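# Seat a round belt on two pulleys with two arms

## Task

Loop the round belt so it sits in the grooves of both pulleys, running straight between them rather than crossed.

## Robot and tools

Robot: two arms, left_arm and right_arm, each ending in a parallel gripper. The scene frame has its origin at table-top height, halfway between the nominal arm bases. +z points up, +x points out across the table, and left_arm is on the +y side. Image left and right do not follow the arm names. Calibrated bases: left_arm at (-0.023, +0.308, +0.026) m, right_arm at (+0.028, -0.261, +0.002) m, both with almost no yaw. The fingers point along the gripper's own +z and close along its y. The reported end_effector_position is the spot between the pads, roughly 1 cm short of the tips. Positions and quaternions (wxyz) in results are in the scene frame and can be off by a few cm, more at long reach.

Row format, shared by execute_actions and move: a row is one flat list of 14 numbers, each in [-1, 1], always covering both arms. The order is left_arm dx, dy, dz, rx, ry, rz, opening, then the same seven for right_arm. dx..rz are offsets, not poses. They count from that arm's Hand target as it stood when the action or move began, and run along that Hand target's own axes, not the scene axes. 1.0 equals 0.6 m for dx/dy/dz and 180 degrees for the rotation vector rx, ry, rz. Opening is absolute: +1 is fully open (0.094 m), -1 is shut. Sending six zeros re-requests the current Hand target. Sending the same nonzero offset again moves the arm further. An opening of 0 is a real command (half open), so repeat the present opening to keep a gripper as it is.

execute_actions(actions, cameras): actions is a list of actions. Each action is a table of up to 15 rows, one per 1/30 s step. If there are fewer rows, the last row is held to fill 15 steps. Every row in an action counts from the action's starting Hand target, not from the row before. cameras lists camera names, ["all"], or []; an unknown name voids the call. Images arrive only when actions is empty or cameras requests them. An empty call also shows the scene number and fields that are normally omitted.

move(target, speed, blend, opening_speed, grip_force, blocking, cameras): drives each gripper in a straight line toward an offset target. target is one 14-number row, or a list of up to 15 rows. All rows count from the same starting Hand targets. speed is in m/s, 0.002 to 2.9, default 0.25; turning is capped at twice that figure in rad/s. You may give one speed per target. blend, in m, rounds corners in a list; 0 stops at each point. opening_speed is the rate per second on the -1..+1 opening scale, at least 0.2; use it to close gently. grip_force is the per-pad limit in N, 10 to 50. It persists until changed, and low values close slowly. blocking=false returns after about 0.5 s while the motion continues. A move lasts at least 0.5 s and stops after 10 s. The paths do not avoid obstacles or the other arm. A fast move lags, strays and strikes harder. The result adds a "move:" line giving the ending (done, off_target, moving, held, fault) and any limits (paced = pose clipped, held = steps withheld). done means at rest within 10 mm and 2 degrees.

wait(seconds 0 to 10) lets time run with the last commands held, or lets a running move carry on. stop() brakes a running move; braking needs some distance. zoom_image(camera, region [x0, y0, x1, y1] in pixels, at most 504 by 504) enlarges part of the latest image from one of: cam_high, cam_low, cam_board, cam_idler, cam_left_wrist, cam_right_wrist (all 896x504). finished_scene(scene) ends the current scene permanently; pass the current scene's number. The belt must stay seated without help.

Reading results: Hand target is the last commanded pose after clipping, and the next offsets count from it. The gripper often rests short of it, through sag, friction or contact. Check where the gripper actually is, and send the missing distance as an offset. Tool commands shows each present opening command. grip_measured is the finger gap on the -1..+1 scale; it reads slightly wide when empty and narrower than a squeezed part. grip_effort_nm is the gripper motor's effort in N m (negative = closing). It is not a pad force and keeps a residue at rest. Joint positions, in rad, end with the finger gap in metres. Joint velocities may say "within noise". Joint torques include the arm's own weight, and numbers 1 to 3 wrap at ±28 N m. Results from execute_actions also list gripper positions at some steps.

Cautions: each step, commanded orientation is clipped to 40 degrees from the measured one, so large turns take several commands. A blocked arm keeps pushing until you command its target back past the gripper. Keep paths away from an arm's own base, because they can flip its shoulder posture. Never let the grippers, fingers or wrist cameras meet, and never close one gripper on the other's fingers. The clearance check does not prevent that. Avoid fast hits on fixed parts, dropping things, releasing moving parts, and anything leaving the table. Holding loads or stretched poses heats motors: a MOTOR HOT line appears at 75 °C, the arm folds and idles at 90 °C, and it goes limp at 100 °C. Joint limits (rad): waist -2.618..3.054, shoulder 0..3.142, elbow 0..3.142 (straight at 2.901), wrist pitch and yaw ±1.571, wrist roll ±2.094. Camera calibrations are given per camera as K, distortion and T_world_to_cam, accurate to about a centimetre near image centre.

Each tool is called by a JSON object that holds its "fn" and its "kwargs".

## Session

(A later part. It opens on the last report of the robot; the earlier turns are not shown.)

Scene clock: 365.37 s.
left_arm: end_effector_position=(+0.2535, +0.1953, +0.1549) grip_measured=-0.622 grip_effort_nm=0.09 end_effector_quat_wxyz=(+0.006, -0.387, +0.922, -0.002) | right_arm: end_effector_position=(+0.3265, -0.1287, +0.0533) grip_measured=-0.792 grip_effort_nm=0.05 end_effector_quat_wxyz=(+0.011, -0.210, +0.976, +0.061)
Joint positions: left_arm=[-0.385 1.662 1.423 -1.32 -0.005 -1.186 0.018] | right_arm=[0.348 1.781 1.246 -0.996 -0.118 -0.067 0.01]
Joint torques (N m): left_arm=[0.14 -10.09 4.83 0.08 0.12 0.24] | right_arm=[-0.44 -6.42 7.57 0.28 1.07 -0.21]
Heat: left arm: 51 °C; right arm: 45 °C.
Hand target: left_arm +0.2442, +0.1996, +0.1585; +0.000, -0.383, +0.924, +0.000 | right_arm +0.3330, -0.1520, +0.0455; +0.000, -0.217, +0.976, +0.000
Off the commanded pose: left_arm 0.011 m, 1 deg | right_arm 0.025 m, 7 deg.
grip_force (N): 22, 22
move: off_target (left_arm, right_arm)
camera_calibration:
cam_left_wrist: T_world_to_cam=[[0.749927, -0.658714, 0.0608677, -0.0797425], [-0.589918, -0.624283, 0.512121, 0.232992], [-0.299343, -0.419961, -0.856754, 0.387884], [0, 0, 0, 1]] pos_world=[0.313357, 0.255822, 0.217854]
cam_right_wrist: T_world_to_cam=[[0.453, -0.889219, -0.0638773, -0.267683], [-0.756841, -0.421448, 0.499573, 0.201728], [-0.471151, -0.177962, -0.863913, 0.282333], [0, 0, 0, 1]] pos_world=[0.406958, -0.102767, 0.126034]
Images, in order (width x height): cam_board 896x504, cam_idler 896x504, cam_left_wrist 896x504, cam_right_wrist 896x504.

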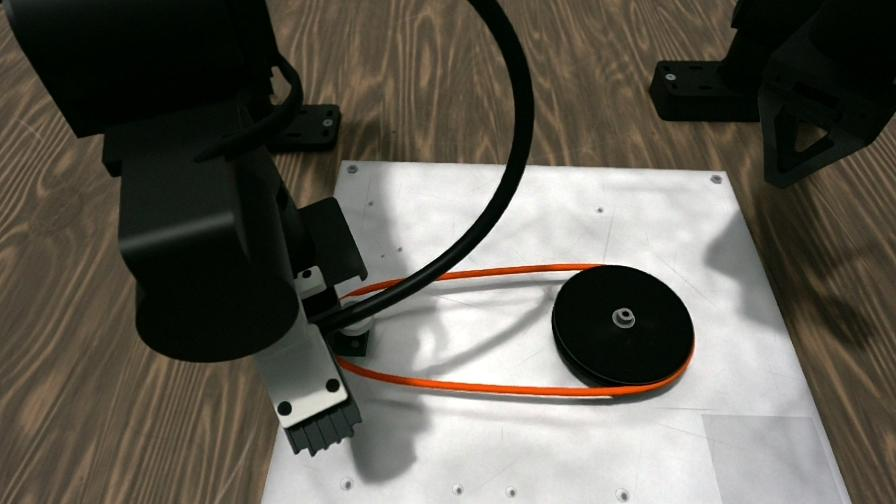

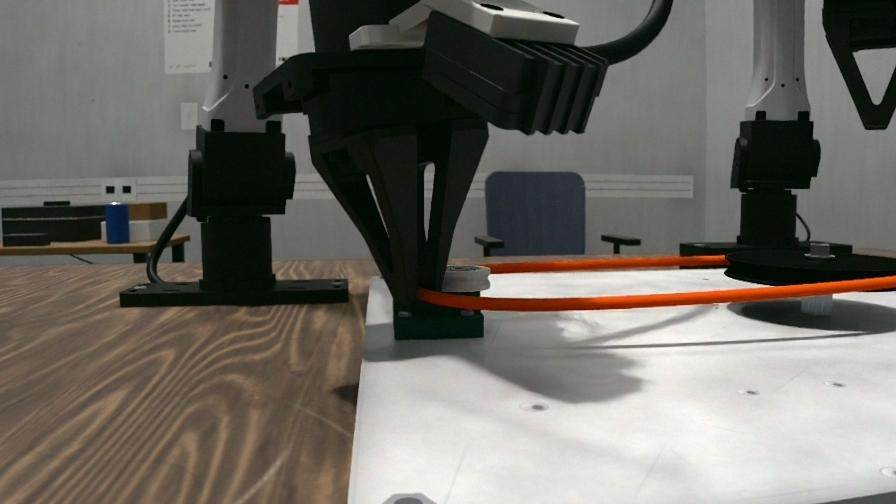

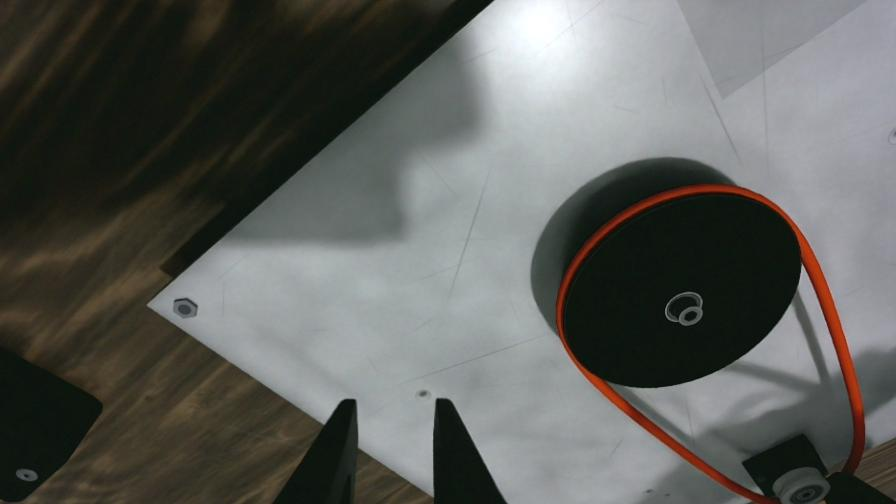

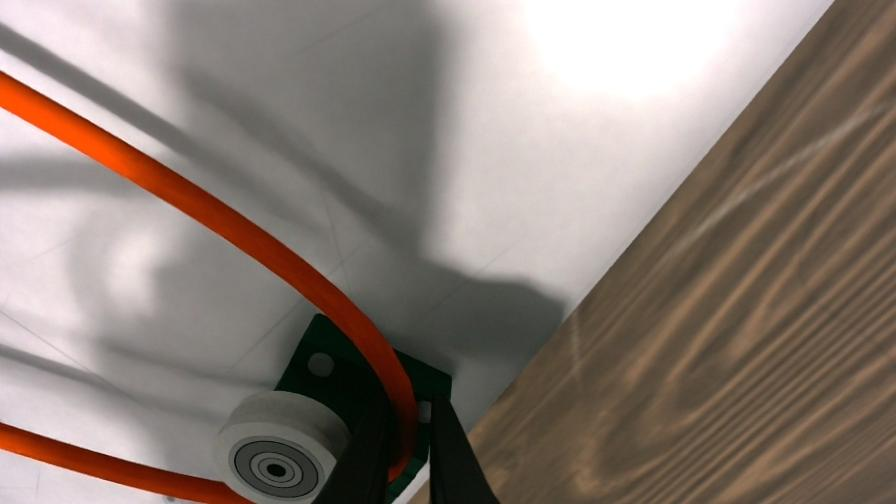

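{"fn": "move", "kwargs": {"target": [[0, 0, 0, 0, 0, 0, -0.62, -0.0345, 0.0572, -0.0108, 0, 0, -0.139, -0.79],[0, 0, 0, 0, 0, 0, -0.62, -0.078, 0.0443, -0.0167, 0, 0, -0.278, -0.79]], "cameras": ["cam_high","cam_board","cam_idler","cam_right_wrist","cam_left_wrist"], "speed": 0.06}}

{"fn": "zoom_image", "kwargs": {"camera": "cam_idler", "region": [340, 200, 540, 330]}}

{"fn": "zoom_image", "kwargs": {"camera": "cam_left_wrist", "region": [640, 340, 896, 504]}}

Scene clock: 389.30 s.
left_arm: end_effector_position=(+0.2535, +0.1953, +0.1549) grip_measured=-0.622 grip_effort_nm=0.09 end_effector_quat_wxyz=(+0.006, -0.387, +0.922, -0.002) | right_arm: end_effector_position=(+0.3531, -0.1000, +0.0554) grip_measured=-0.792 grip_effort_nm=0.05 end_effector_quat_wxyz=(+0.003, -0.604, +0.797, +0.018)
Joint positions: left_arm=[-0.385 1.662 1.423 -1.32 -0.005 -1.186 0.018] | right_arm=[0.436 1.948 1.479 -1.102 -0.037 -0.856 0.01]
Joint torques (N m): left_arm=[0.03 -10 4.88 0.01 0.08 0.26] | right_arm=[-0.73 -9.03 8.9 0.29 0.27 -0.21]
Heat: left arm: 51 °C; right arm: 43 °C.
Hand target: left_arm +0.2442, +0.1996, +0.1585; +0.000, -0.383, +0.924, +0.000 | right_arm +0.3642, -0.1081, +0.0556; +0.000, -0.609, +0.793, +0.000
Off the commanded pose: left_arm 0.011 m, 1 deg | right_arm 0.014 m, 2 deg.
grip_force (N): 22, 22
move: off_target (left_arm, right_arm)
camera_calibration:
cam_left_wrist: T_world_to_cam=[[0.749927, -0.658714, 0.0608677, -0.0797425], [-0.589918, -0.624283, 0.512121, 0.232992], [-0.299343, -0.419961, -0.856754, 0.387884], [0, 0, 0, 1]] pos_world=[0.313357, 0.255822, 0.217854]
cam_right_wrist: T_world_to_cam=[[0.973991, -0.225157, 0.0254019, -0.376573], [-0.205137, -0.828622, 0.52087, -0.00388469], [-0.0962291, -0.512533, -0.853258, 0.135361], [0, 0, 0, 1]] pos_world=[0.379008, -0.0186302, 0.127087]
Images, in order (width x height): cam_high 896x504, cam_board 896x504, cam_idler 896x504, cam_left_wrist 896x504, cam_right_wrist 896x504.

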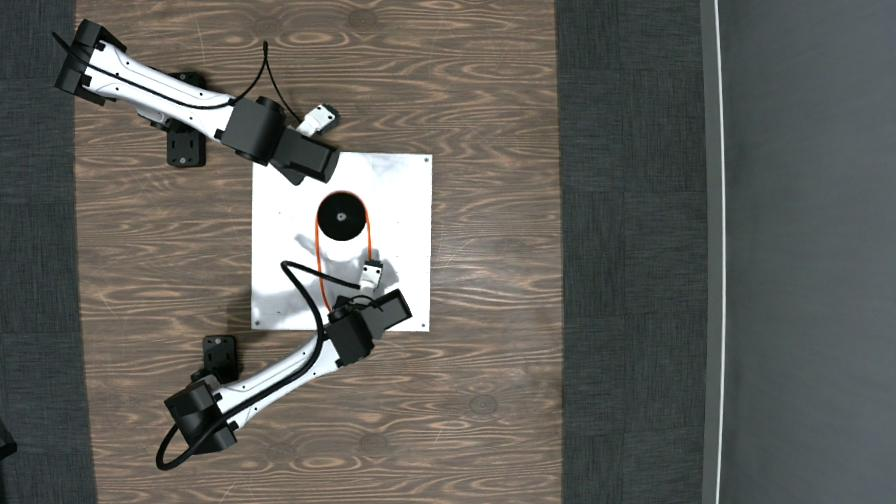

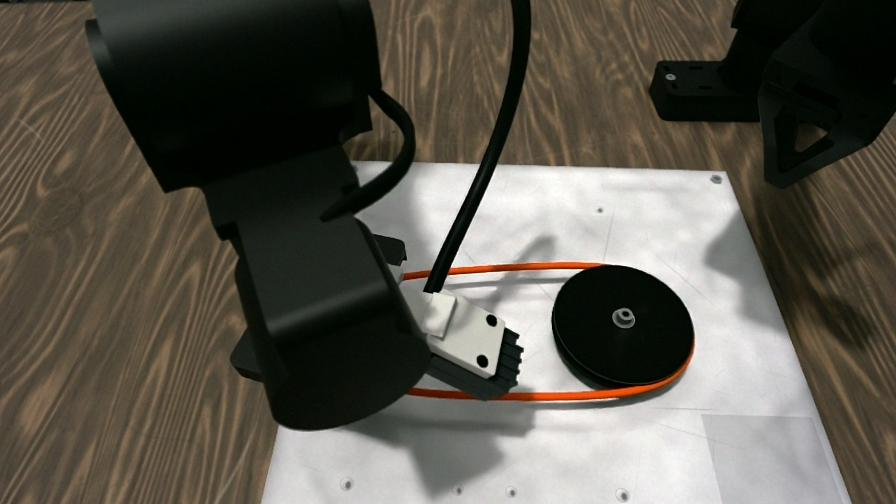

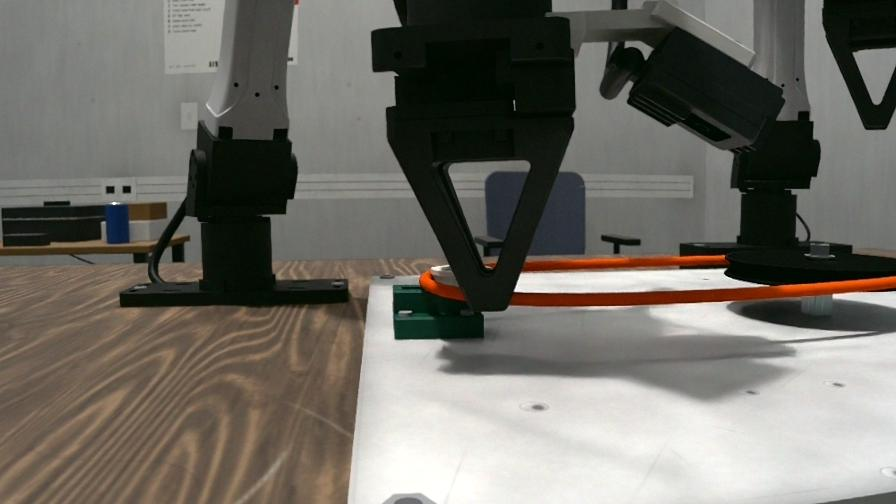

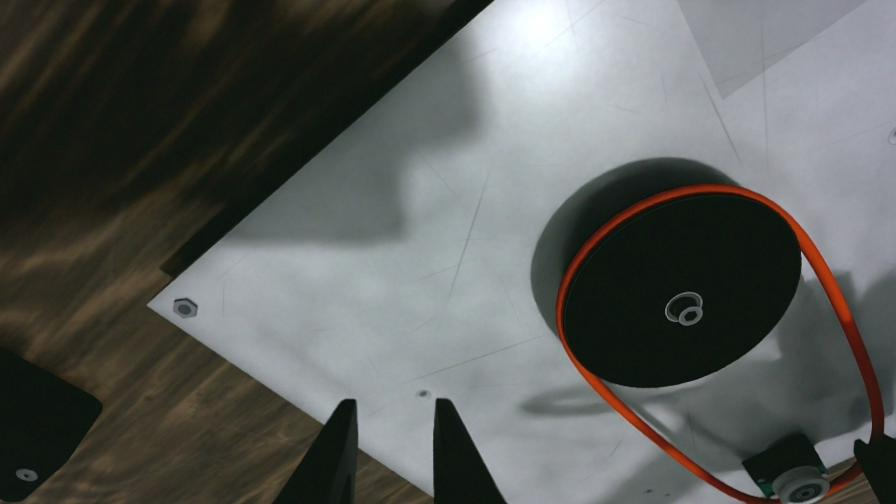

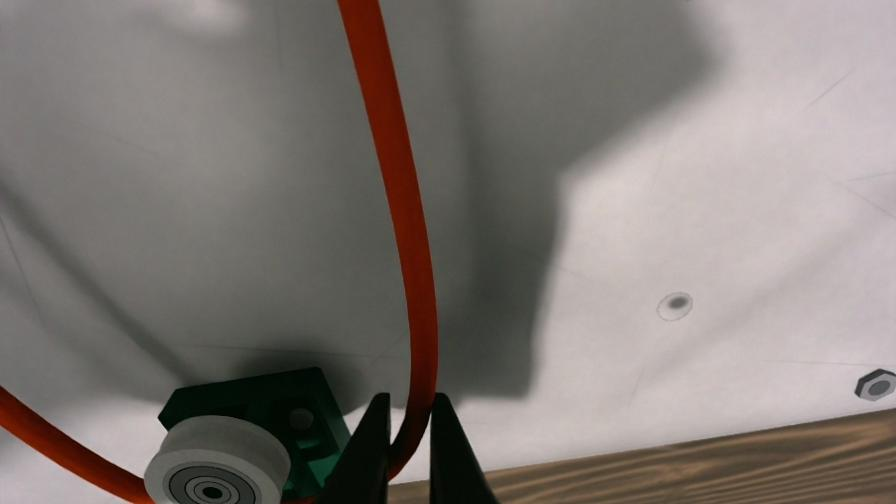

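Scaled by 2.520 from the camera's 896x504 image, which has a finer 1280x720 frame.

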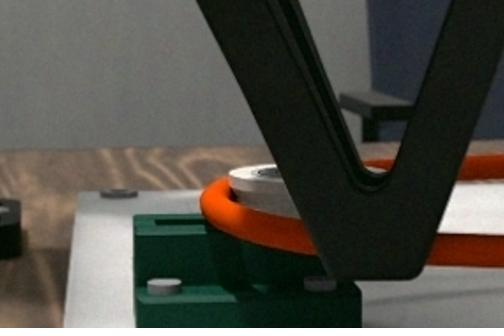

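Scaled by 1.969 from the camera's 896x504 image, which has a finer 1280x720 frame.

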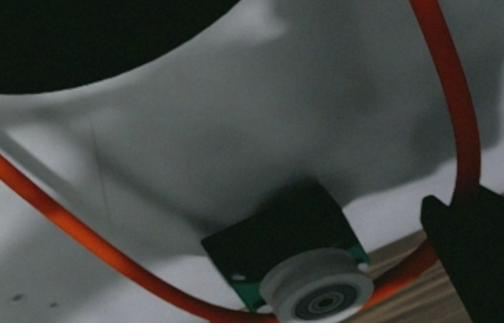

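{"fn": "move", "kwargs": {"target": [[0, 0, 0, 0, 0, 0, -0.62, -0.0033, -0.025, -0.007, 0, 0, 0, -0.79],[0, 0, 0, 0, 0, 0, -0.62, -0.177, 0.0023, -0.0073, 0, 0, -0.0833, -0.79]], "cameras": ["cam_high","cam_board","cam_idler","cam_right_wrist","cam_left_wrist"], "speed": 0.05}}

{"fn": "zoom_image", "kwargs": {"camera": "cam_idler", "region": [340, 200, 540, 330]}}

{"fn": "zoom_image", "kwargs": {"camera": "cam_left_wrist", "region": [520, 120, 896, 504]}}

Scene clock: 404.47 s.
left_arm: end_effector_position=(+0.2535, +0.1953, +0.1549) grip_measured=-0.622 grip_effort_nm=0.09 end_effector_quat_wxyz=(+0.006, -0.387, +0.922, -0.002) | right_arm: end_effector_position=(+0.3839, -0.0023, +0.0625) grip_measured=-0.792 grip_effort_nm=0.05 end_effector_quat_wxyz=(-0.008, +0.698, -0.716, -0.019)
Joint positions: left_arm=[-0.385 1.662 1.423 -1.32 -0.005 -1.186 0.018] | right_arm=[0.607 2.249 1.968 -1.28 -0.04 -0.932 0.01]
Joint torques (N m): left_arm=[-0.08 -10.02 4.56 0.05 0.11 0.25] | right_arm=[0.65 -11.67 9.01 0.25 0.3 -0.16]
Heat: left arm: 52 °C; right arm: 43 °C.
Hand target: left_arm +0.2442, +0.1996, +0.1585; +0.000, -0.383, +0.924, +0.000 | right_arm +0.3902, -0.0052, +0.0598; +0.000, +0.708, -0.707, +0.000
Off the commanded pose: left_arm 0.011 m, 1 deg | right_arm 0.007 m, 3 deg.
grip_force (N): 22, 22
move: off_target (left_arm, right_arm)
camera_calibration:
cam_left_wrist: T_world_to_cam=[[0.749927, -0.658714, 0.0608677, -0.0797425], [-0.589918, -0.624283, 0.512121, 0.232992], [-0.299343, -0.419961, -0.856754, 0.387884], [0, 0, 0, 1]] pos_world=[0.313357, 0.255822, 0.217854]
cam_right_wrist: T_world_to_cam=[[0.999214, 0.0197082, 0.0343846, -0.394483], [-0.00068387, -0.858888, 0.512163, 0.00176662], [0.0396263, -0.511784, -0.8582, 0.142551], [0, 0, 0, 1]] pos_world=[0.388525, 0.0822473, 0.134997]
Images, in order (width x height): cam_high 896x504, cam_board 896x504, cam_idler 896x504, cam_left_wrist 896x504, cam_right_wrist 896x504.

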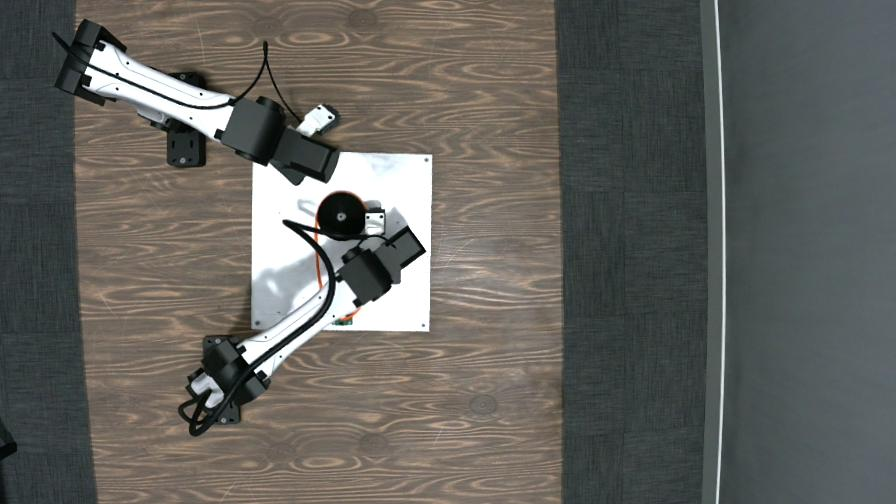

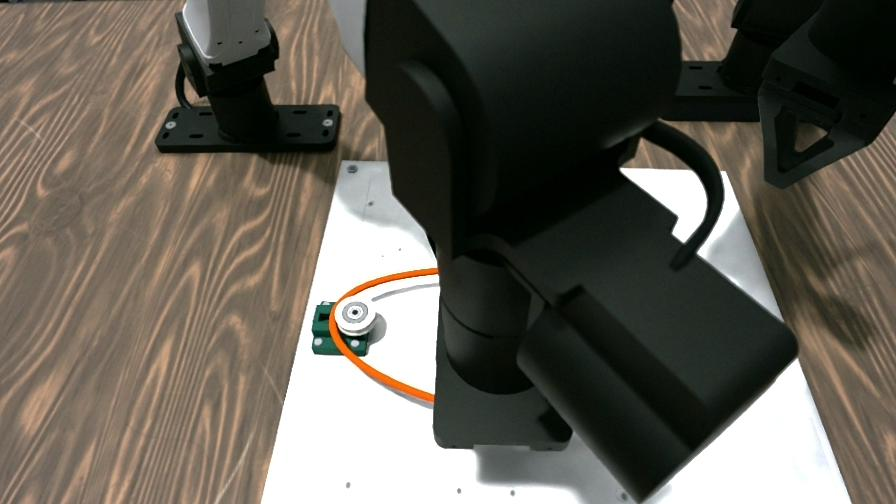

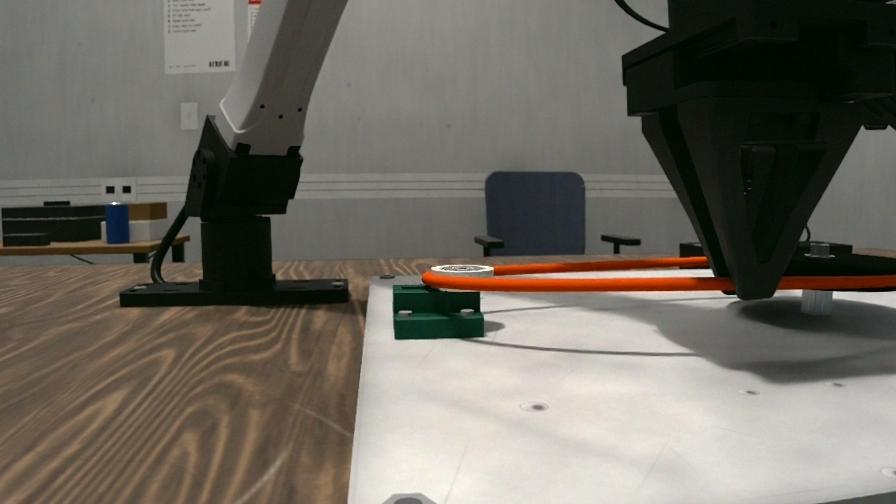

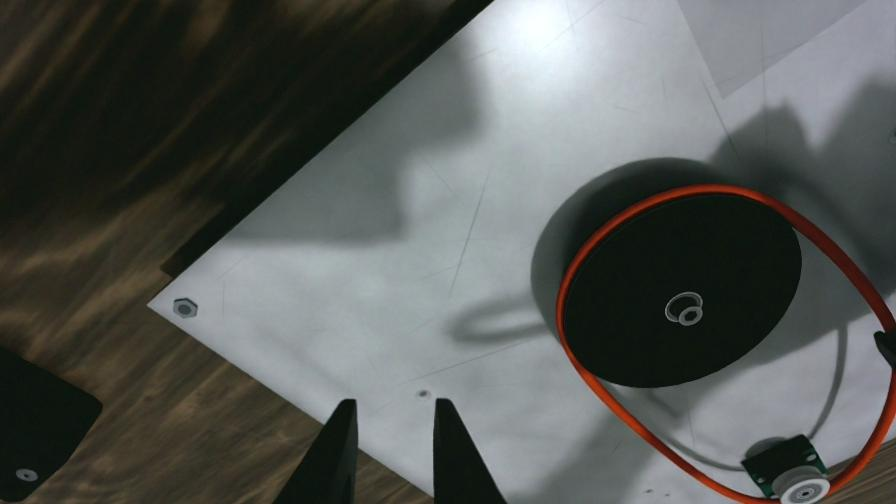

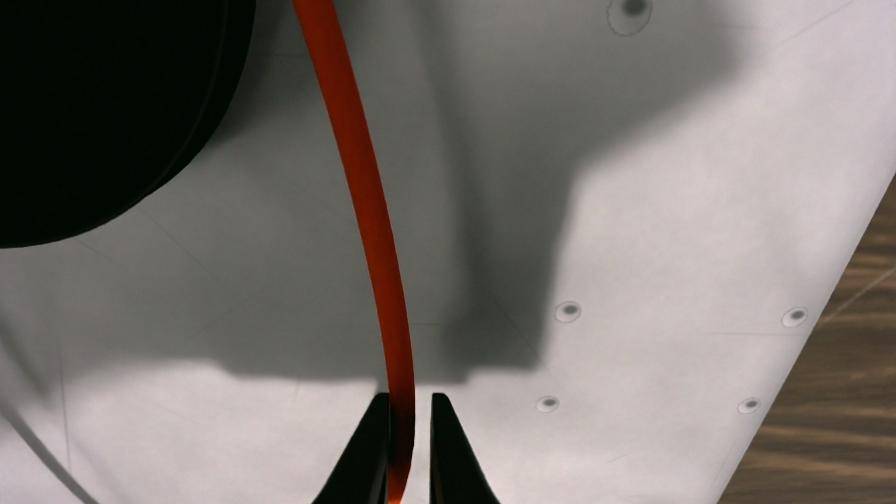

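Scaled by 2.520 from the camera's 896x504 image, which has a finer 1280x720 frame.

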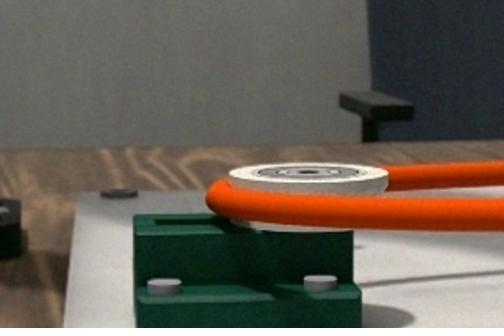

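Scaled by 1.312 from the camera's 896x504 image, which has a finer 1280x720 frame.

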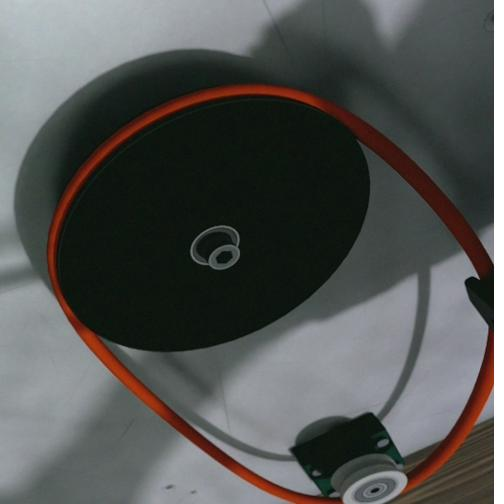

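{"fn": "move", "kwargs": {"target": [0, 0, 0, 0, 0, 0, -0.62, 0, 0.03, -0.005, 0, 0, 0, -0.7], "cameras": ["cam_idler","cam_right_wrist","cam_left_wrist"], "speed": 0.05}}

{"fn": "zoom_image", "kwargs": {"camera": "cam_idler", "region": [340, 200, 540, 330]}}

Scene clock: 415.13 s.
left_arm: end_effector_position=(+0.2535, +0.1953, +0.1549) grip_measured=-0.622 grip_effort_nm=0.09 end_effector_quat_wxyz=(+0.006, -0.387, +0.922, -0.002) | right_arm: end_effector_position=(+0.3706, -0.0055, +0.0502) grip_measured=-0.703 grip_effort_nm=0.12 end_effector_quat_wxyz=(+0.017, +0.705, -0.709, -0.013)
Joint positions: left_arm=[-0.385 1.662 1.423 -1.32 -0.005 -1.186 0.018] | right_arm=[0.626 2.249 1.92 -1.279 -0.02 -0.932 0.014]
Joint torques (N m): left_arm=[-0.09 -9.87 4.89 0.07 0.11 0.24] | right_arm=[0.91 -18.1 4.85 0.43 0.21 0.11]
Heat: left arm: 52 °C; right arm: 46 °C.
Hand target: left_arm +0.2442, +0.1996, +0.1585; +0.000, -0.383, +0.924, +0.000 | right_arm +0.3722, -0.0052, +0.0628; +0.000, +0.708, -0.707, +0.000
Off the commanded pose: left_arm 0.011 m, 1 deg | right_arm 0.013 m, 2 deg.
grip_force (N): 22, 22
move: off_target (left_arm, right_arm)
camera_calibration:
cam_left_wrist: T_world_to_cam=[[0.749927, -0.658714, 0.0608677, -0.0797425], [-0.589918, -0.624283, 0.512121, 0.232992], [-0.299343, -0.419961, -0.856754, 0.387884], [0, 0, 0, 1]] pos_world=[0.313357, 0.255822, 0.217854]
cam_right_wrist: T_world_to_cam=[[0.999151, 0.0407188, 0.00621342, -0.379128], [0.0306285, -0.835317, 0.548915, -0.00807292], [0.0275414, -0.548259, -0.835855, 0.134075], [0, 0, 0, 1]] pos_world=[0.375361, 0.0822017, 0.118854]
Images, in order (width x height): cam_idler 896x504, cam_left_wrist 896x504, cam_right_wrist 896x504.

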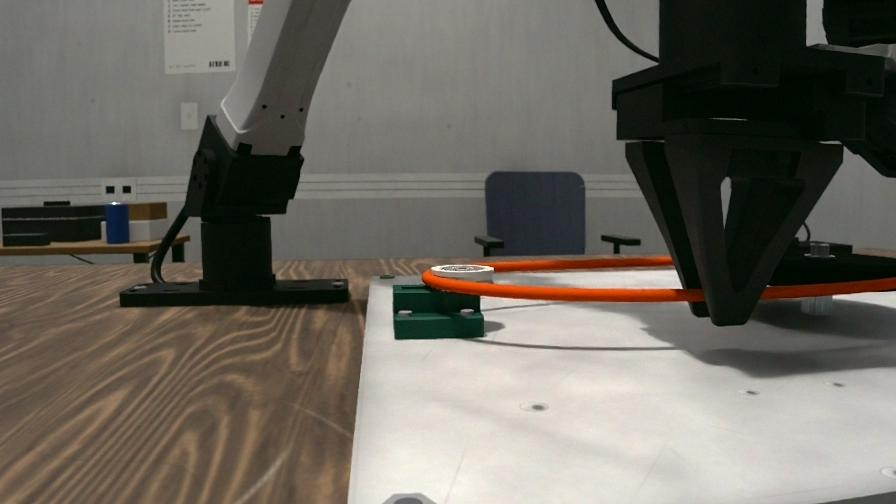

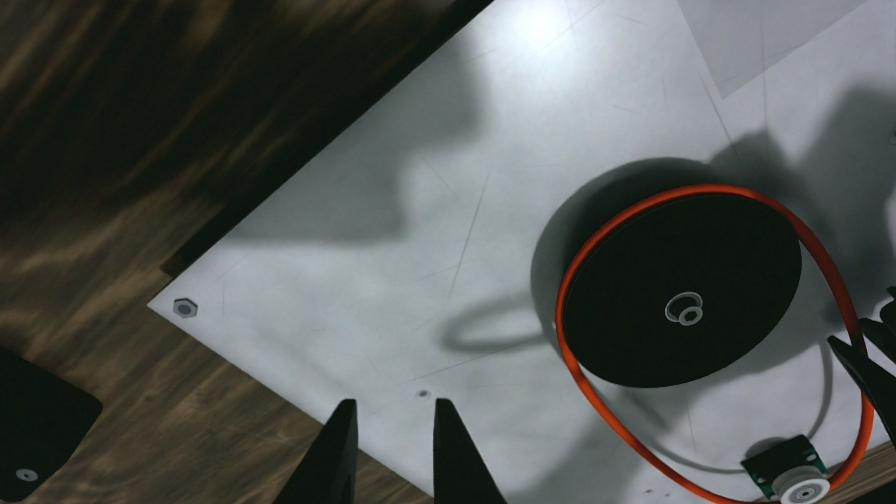

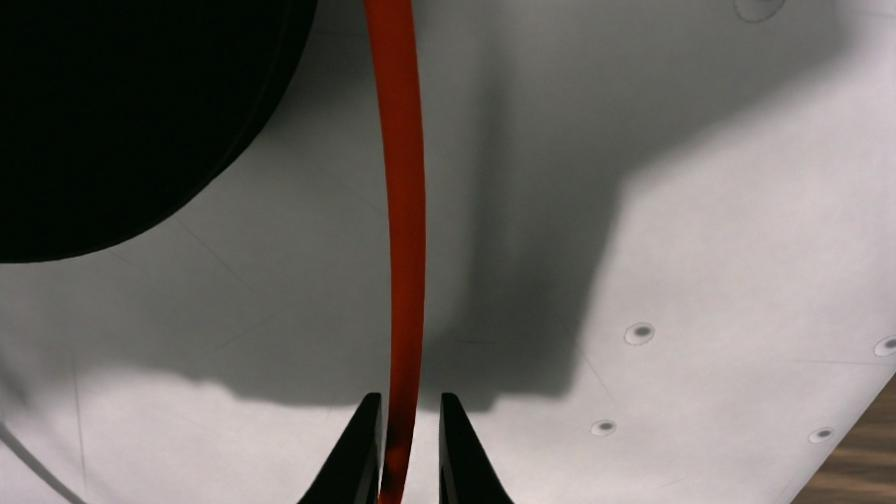

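Scaled by 2.520 from the camera's 896x504 image, which has a finer 1280x720 frame.

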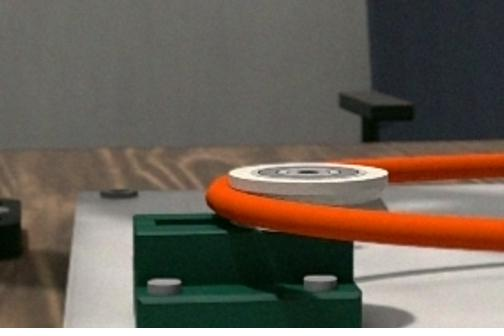

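{"fn": "move", "kwargs": {"target": [0, 0, 0, 0, 0, 0, -0.62, 0, 0.004, -0.13, 0, 0, 0, -0.66], "cameras": ["cam_low","cam_board","cam_idler","cam_right_wrist","cam_left_wrist"], "speed": 0.07}}

{"fn": "zoom_image", "kwargs": {"camera": "cam_idler", "region": [380, 230, 540, 330]}}

{"fn": "zoom_image", "kwargs": {"camera": "cam_low", "region": [520, 225, 590, 265]}}

{"fn": "zoom_image", "kwargs": {"camera": "cam_left_wrist", "region": [520, 120, 896, 504]}}

{"fn": "zoom_image", "kwargs": {"camera": "cam_low", "region": [440, 210, 600, 280]}}

Scene clock: 427.40 s.
left_arm: end_effector_position=(+0.2535, +0.1953, +0.1549) grip_measured=-0.622 grip_effort_nm=0.09 end_effector_quat_wxyz=(+0.006, -0.387, +0.922, -0.002) | right_arm: end_effector_position=(+0.3729, -0.0038, +0.1290) grip_measured=-0.663 grip_effort_nm=0.12 end_effector_quat_wxyz=(-0.002, +0.705, -0.709, -0.010)
Joint positions: left_arm=[-0.385 1.662 1.423 -1.32 -0.005 -1.186 0.018] | right_arm=[0.626 2.241 2.22 -1.549 -0.02 -0.932 0.016]
Joint torques (N m): left_arm=[0.05 -10.09 4.75 0.07 0.14 0.21] | right_arm=[1.25 -15.41 7.97 0.07 0.21 0.14]
Heat: left arm: 52 °C; right arm: 52 °C.
Hand target: left_arm +0.2442, +0.1996, +0.1585; +0.000, -0.383, +0.924, +0.000 | right_arm +0.3697, -0.0053, +0.1409; +0.000, +0.708, -0.707, +0.000
Off the commanded pose: left_arm 0.011 m, 1 deg | right_arm 0.012 m, 1 deg.
joint sent to its limit (right arm) — joint 4 (wrist pitch), lower limit. The joint targets still meet the commanded pose.
grip_force (N): 22, 22
move: off_target (left_arm, right_arm)
camera_calibration:
cam_left_wrist: T_world_to_cam=[[0.749927, -0.658714, 0.0608677, -0.0797425], [-0.589918, -0.624283, 0.512121, 0.232992], [-0.299343, -0.419961, -0.856754, 0.387884], [0, 0, 0, 1]] pos_world=[0.313357, 0.255822, 0.217854]
cam_right_wrist: T_world_to_cam=[[0.998449, 0.0401169, 0.0386026, -0.385916], [0.0135643, -0.847771, 0.53019, -0.0412688], [0.0539957, -0.528844, -0.847, 0.192454], [0, 0, 0, 1]] pos_world=[0.375486, 0.0822732, 0.199786]
Images, in order (width x height): cam_low 896x504, cam_board 896x504, cam_idler 896x504, cam_left_wrist 896x504, cam_right_wrist 896x504.

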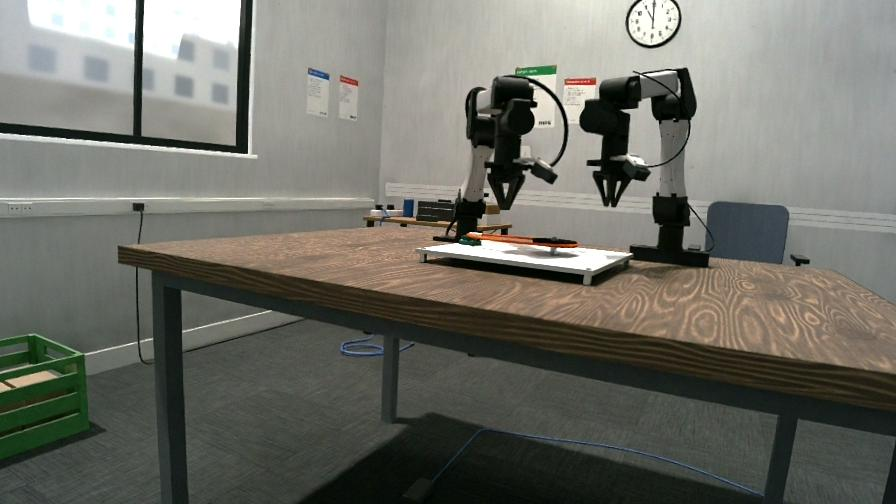

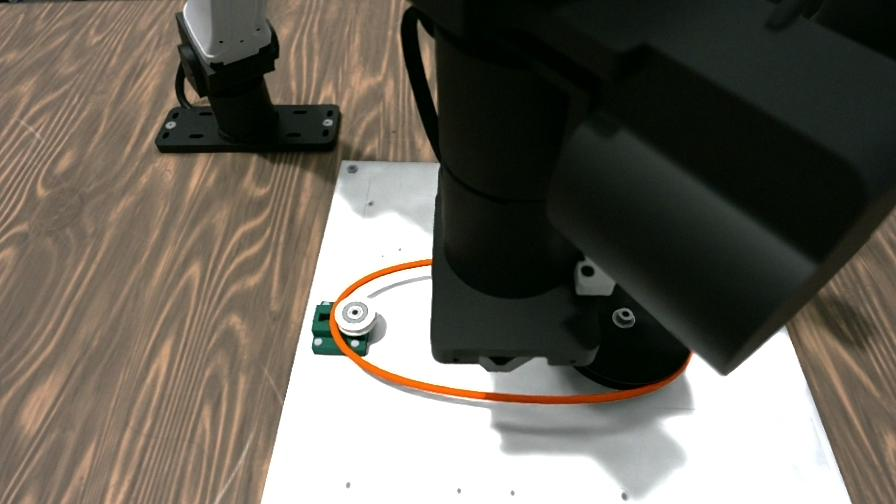

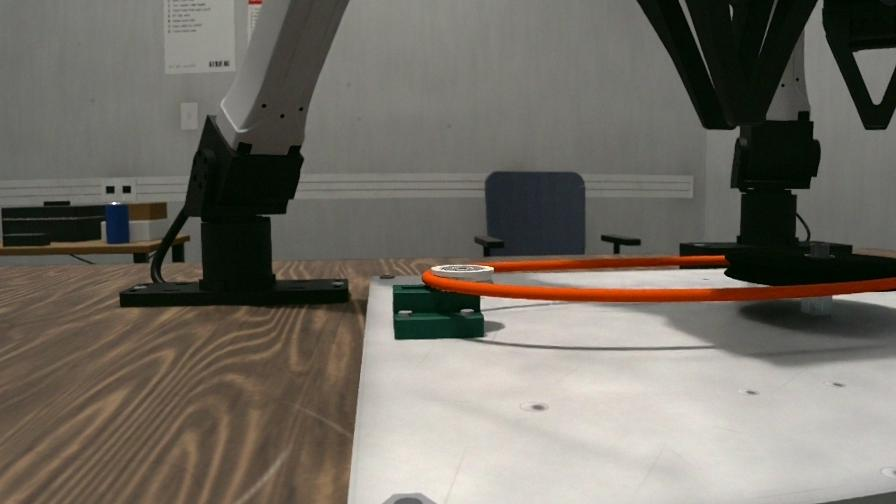

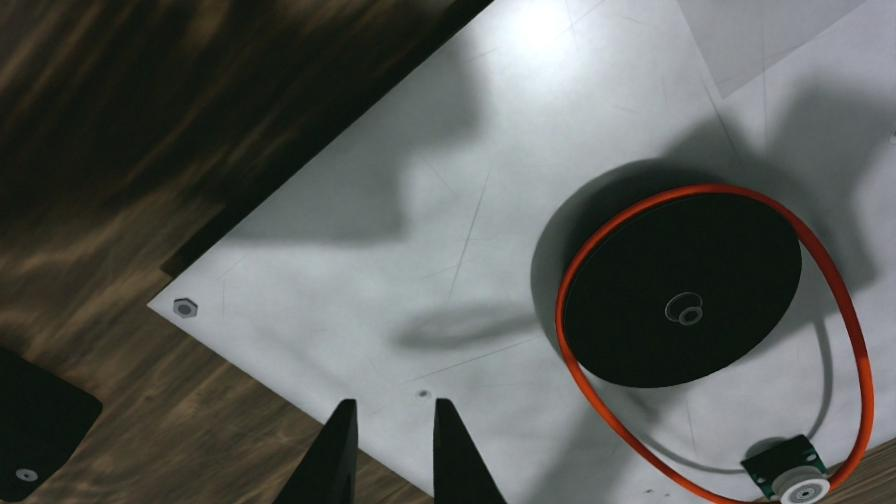

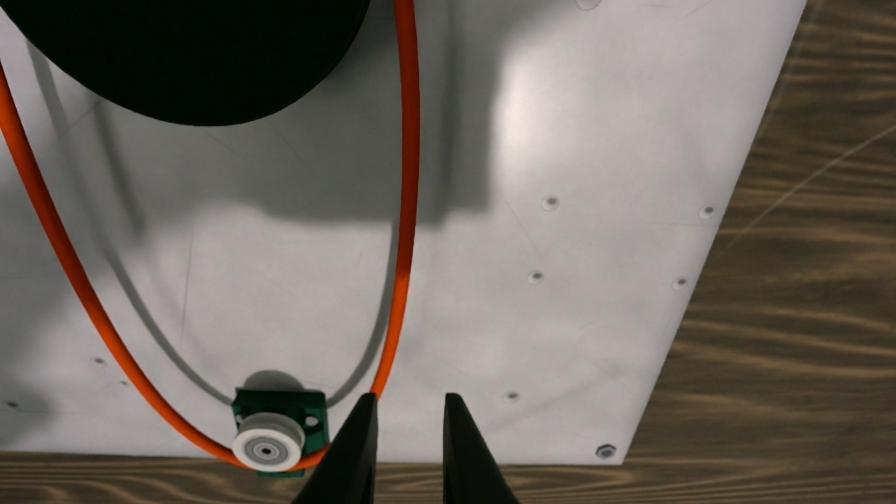

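Scaled by 3.150 from the camera's 896x504 image, which has a finer 1280x720 frame.

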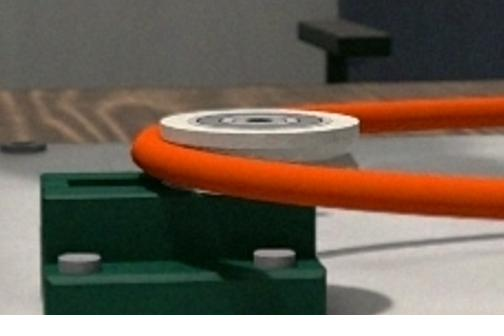

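Scaled by 7.200 from the camera's 896x504 image, which has a finer 1280x720 frame.

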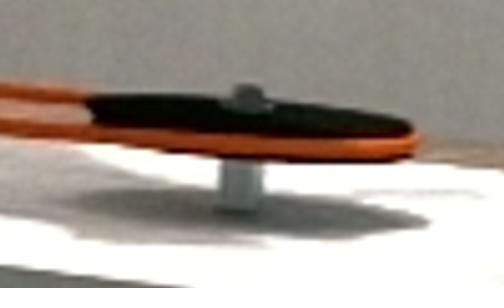

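Scaled by 1.312 from the camera's 896x504 image, which has a finer 1280x720 frame.

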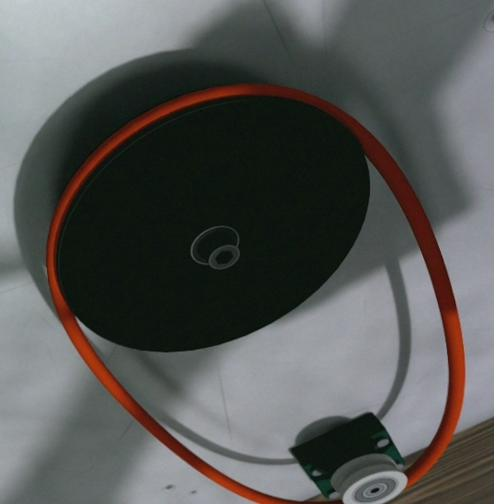

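Scaled by 3.150 from the camera's 896x504 image, which has a finer 1280x720 frame.

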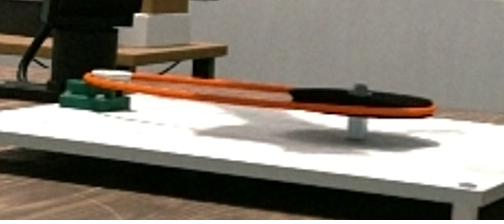

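{"fn": "finished_scene", "kwargs": {"scene": 2}}

The scene is finished: the task was done.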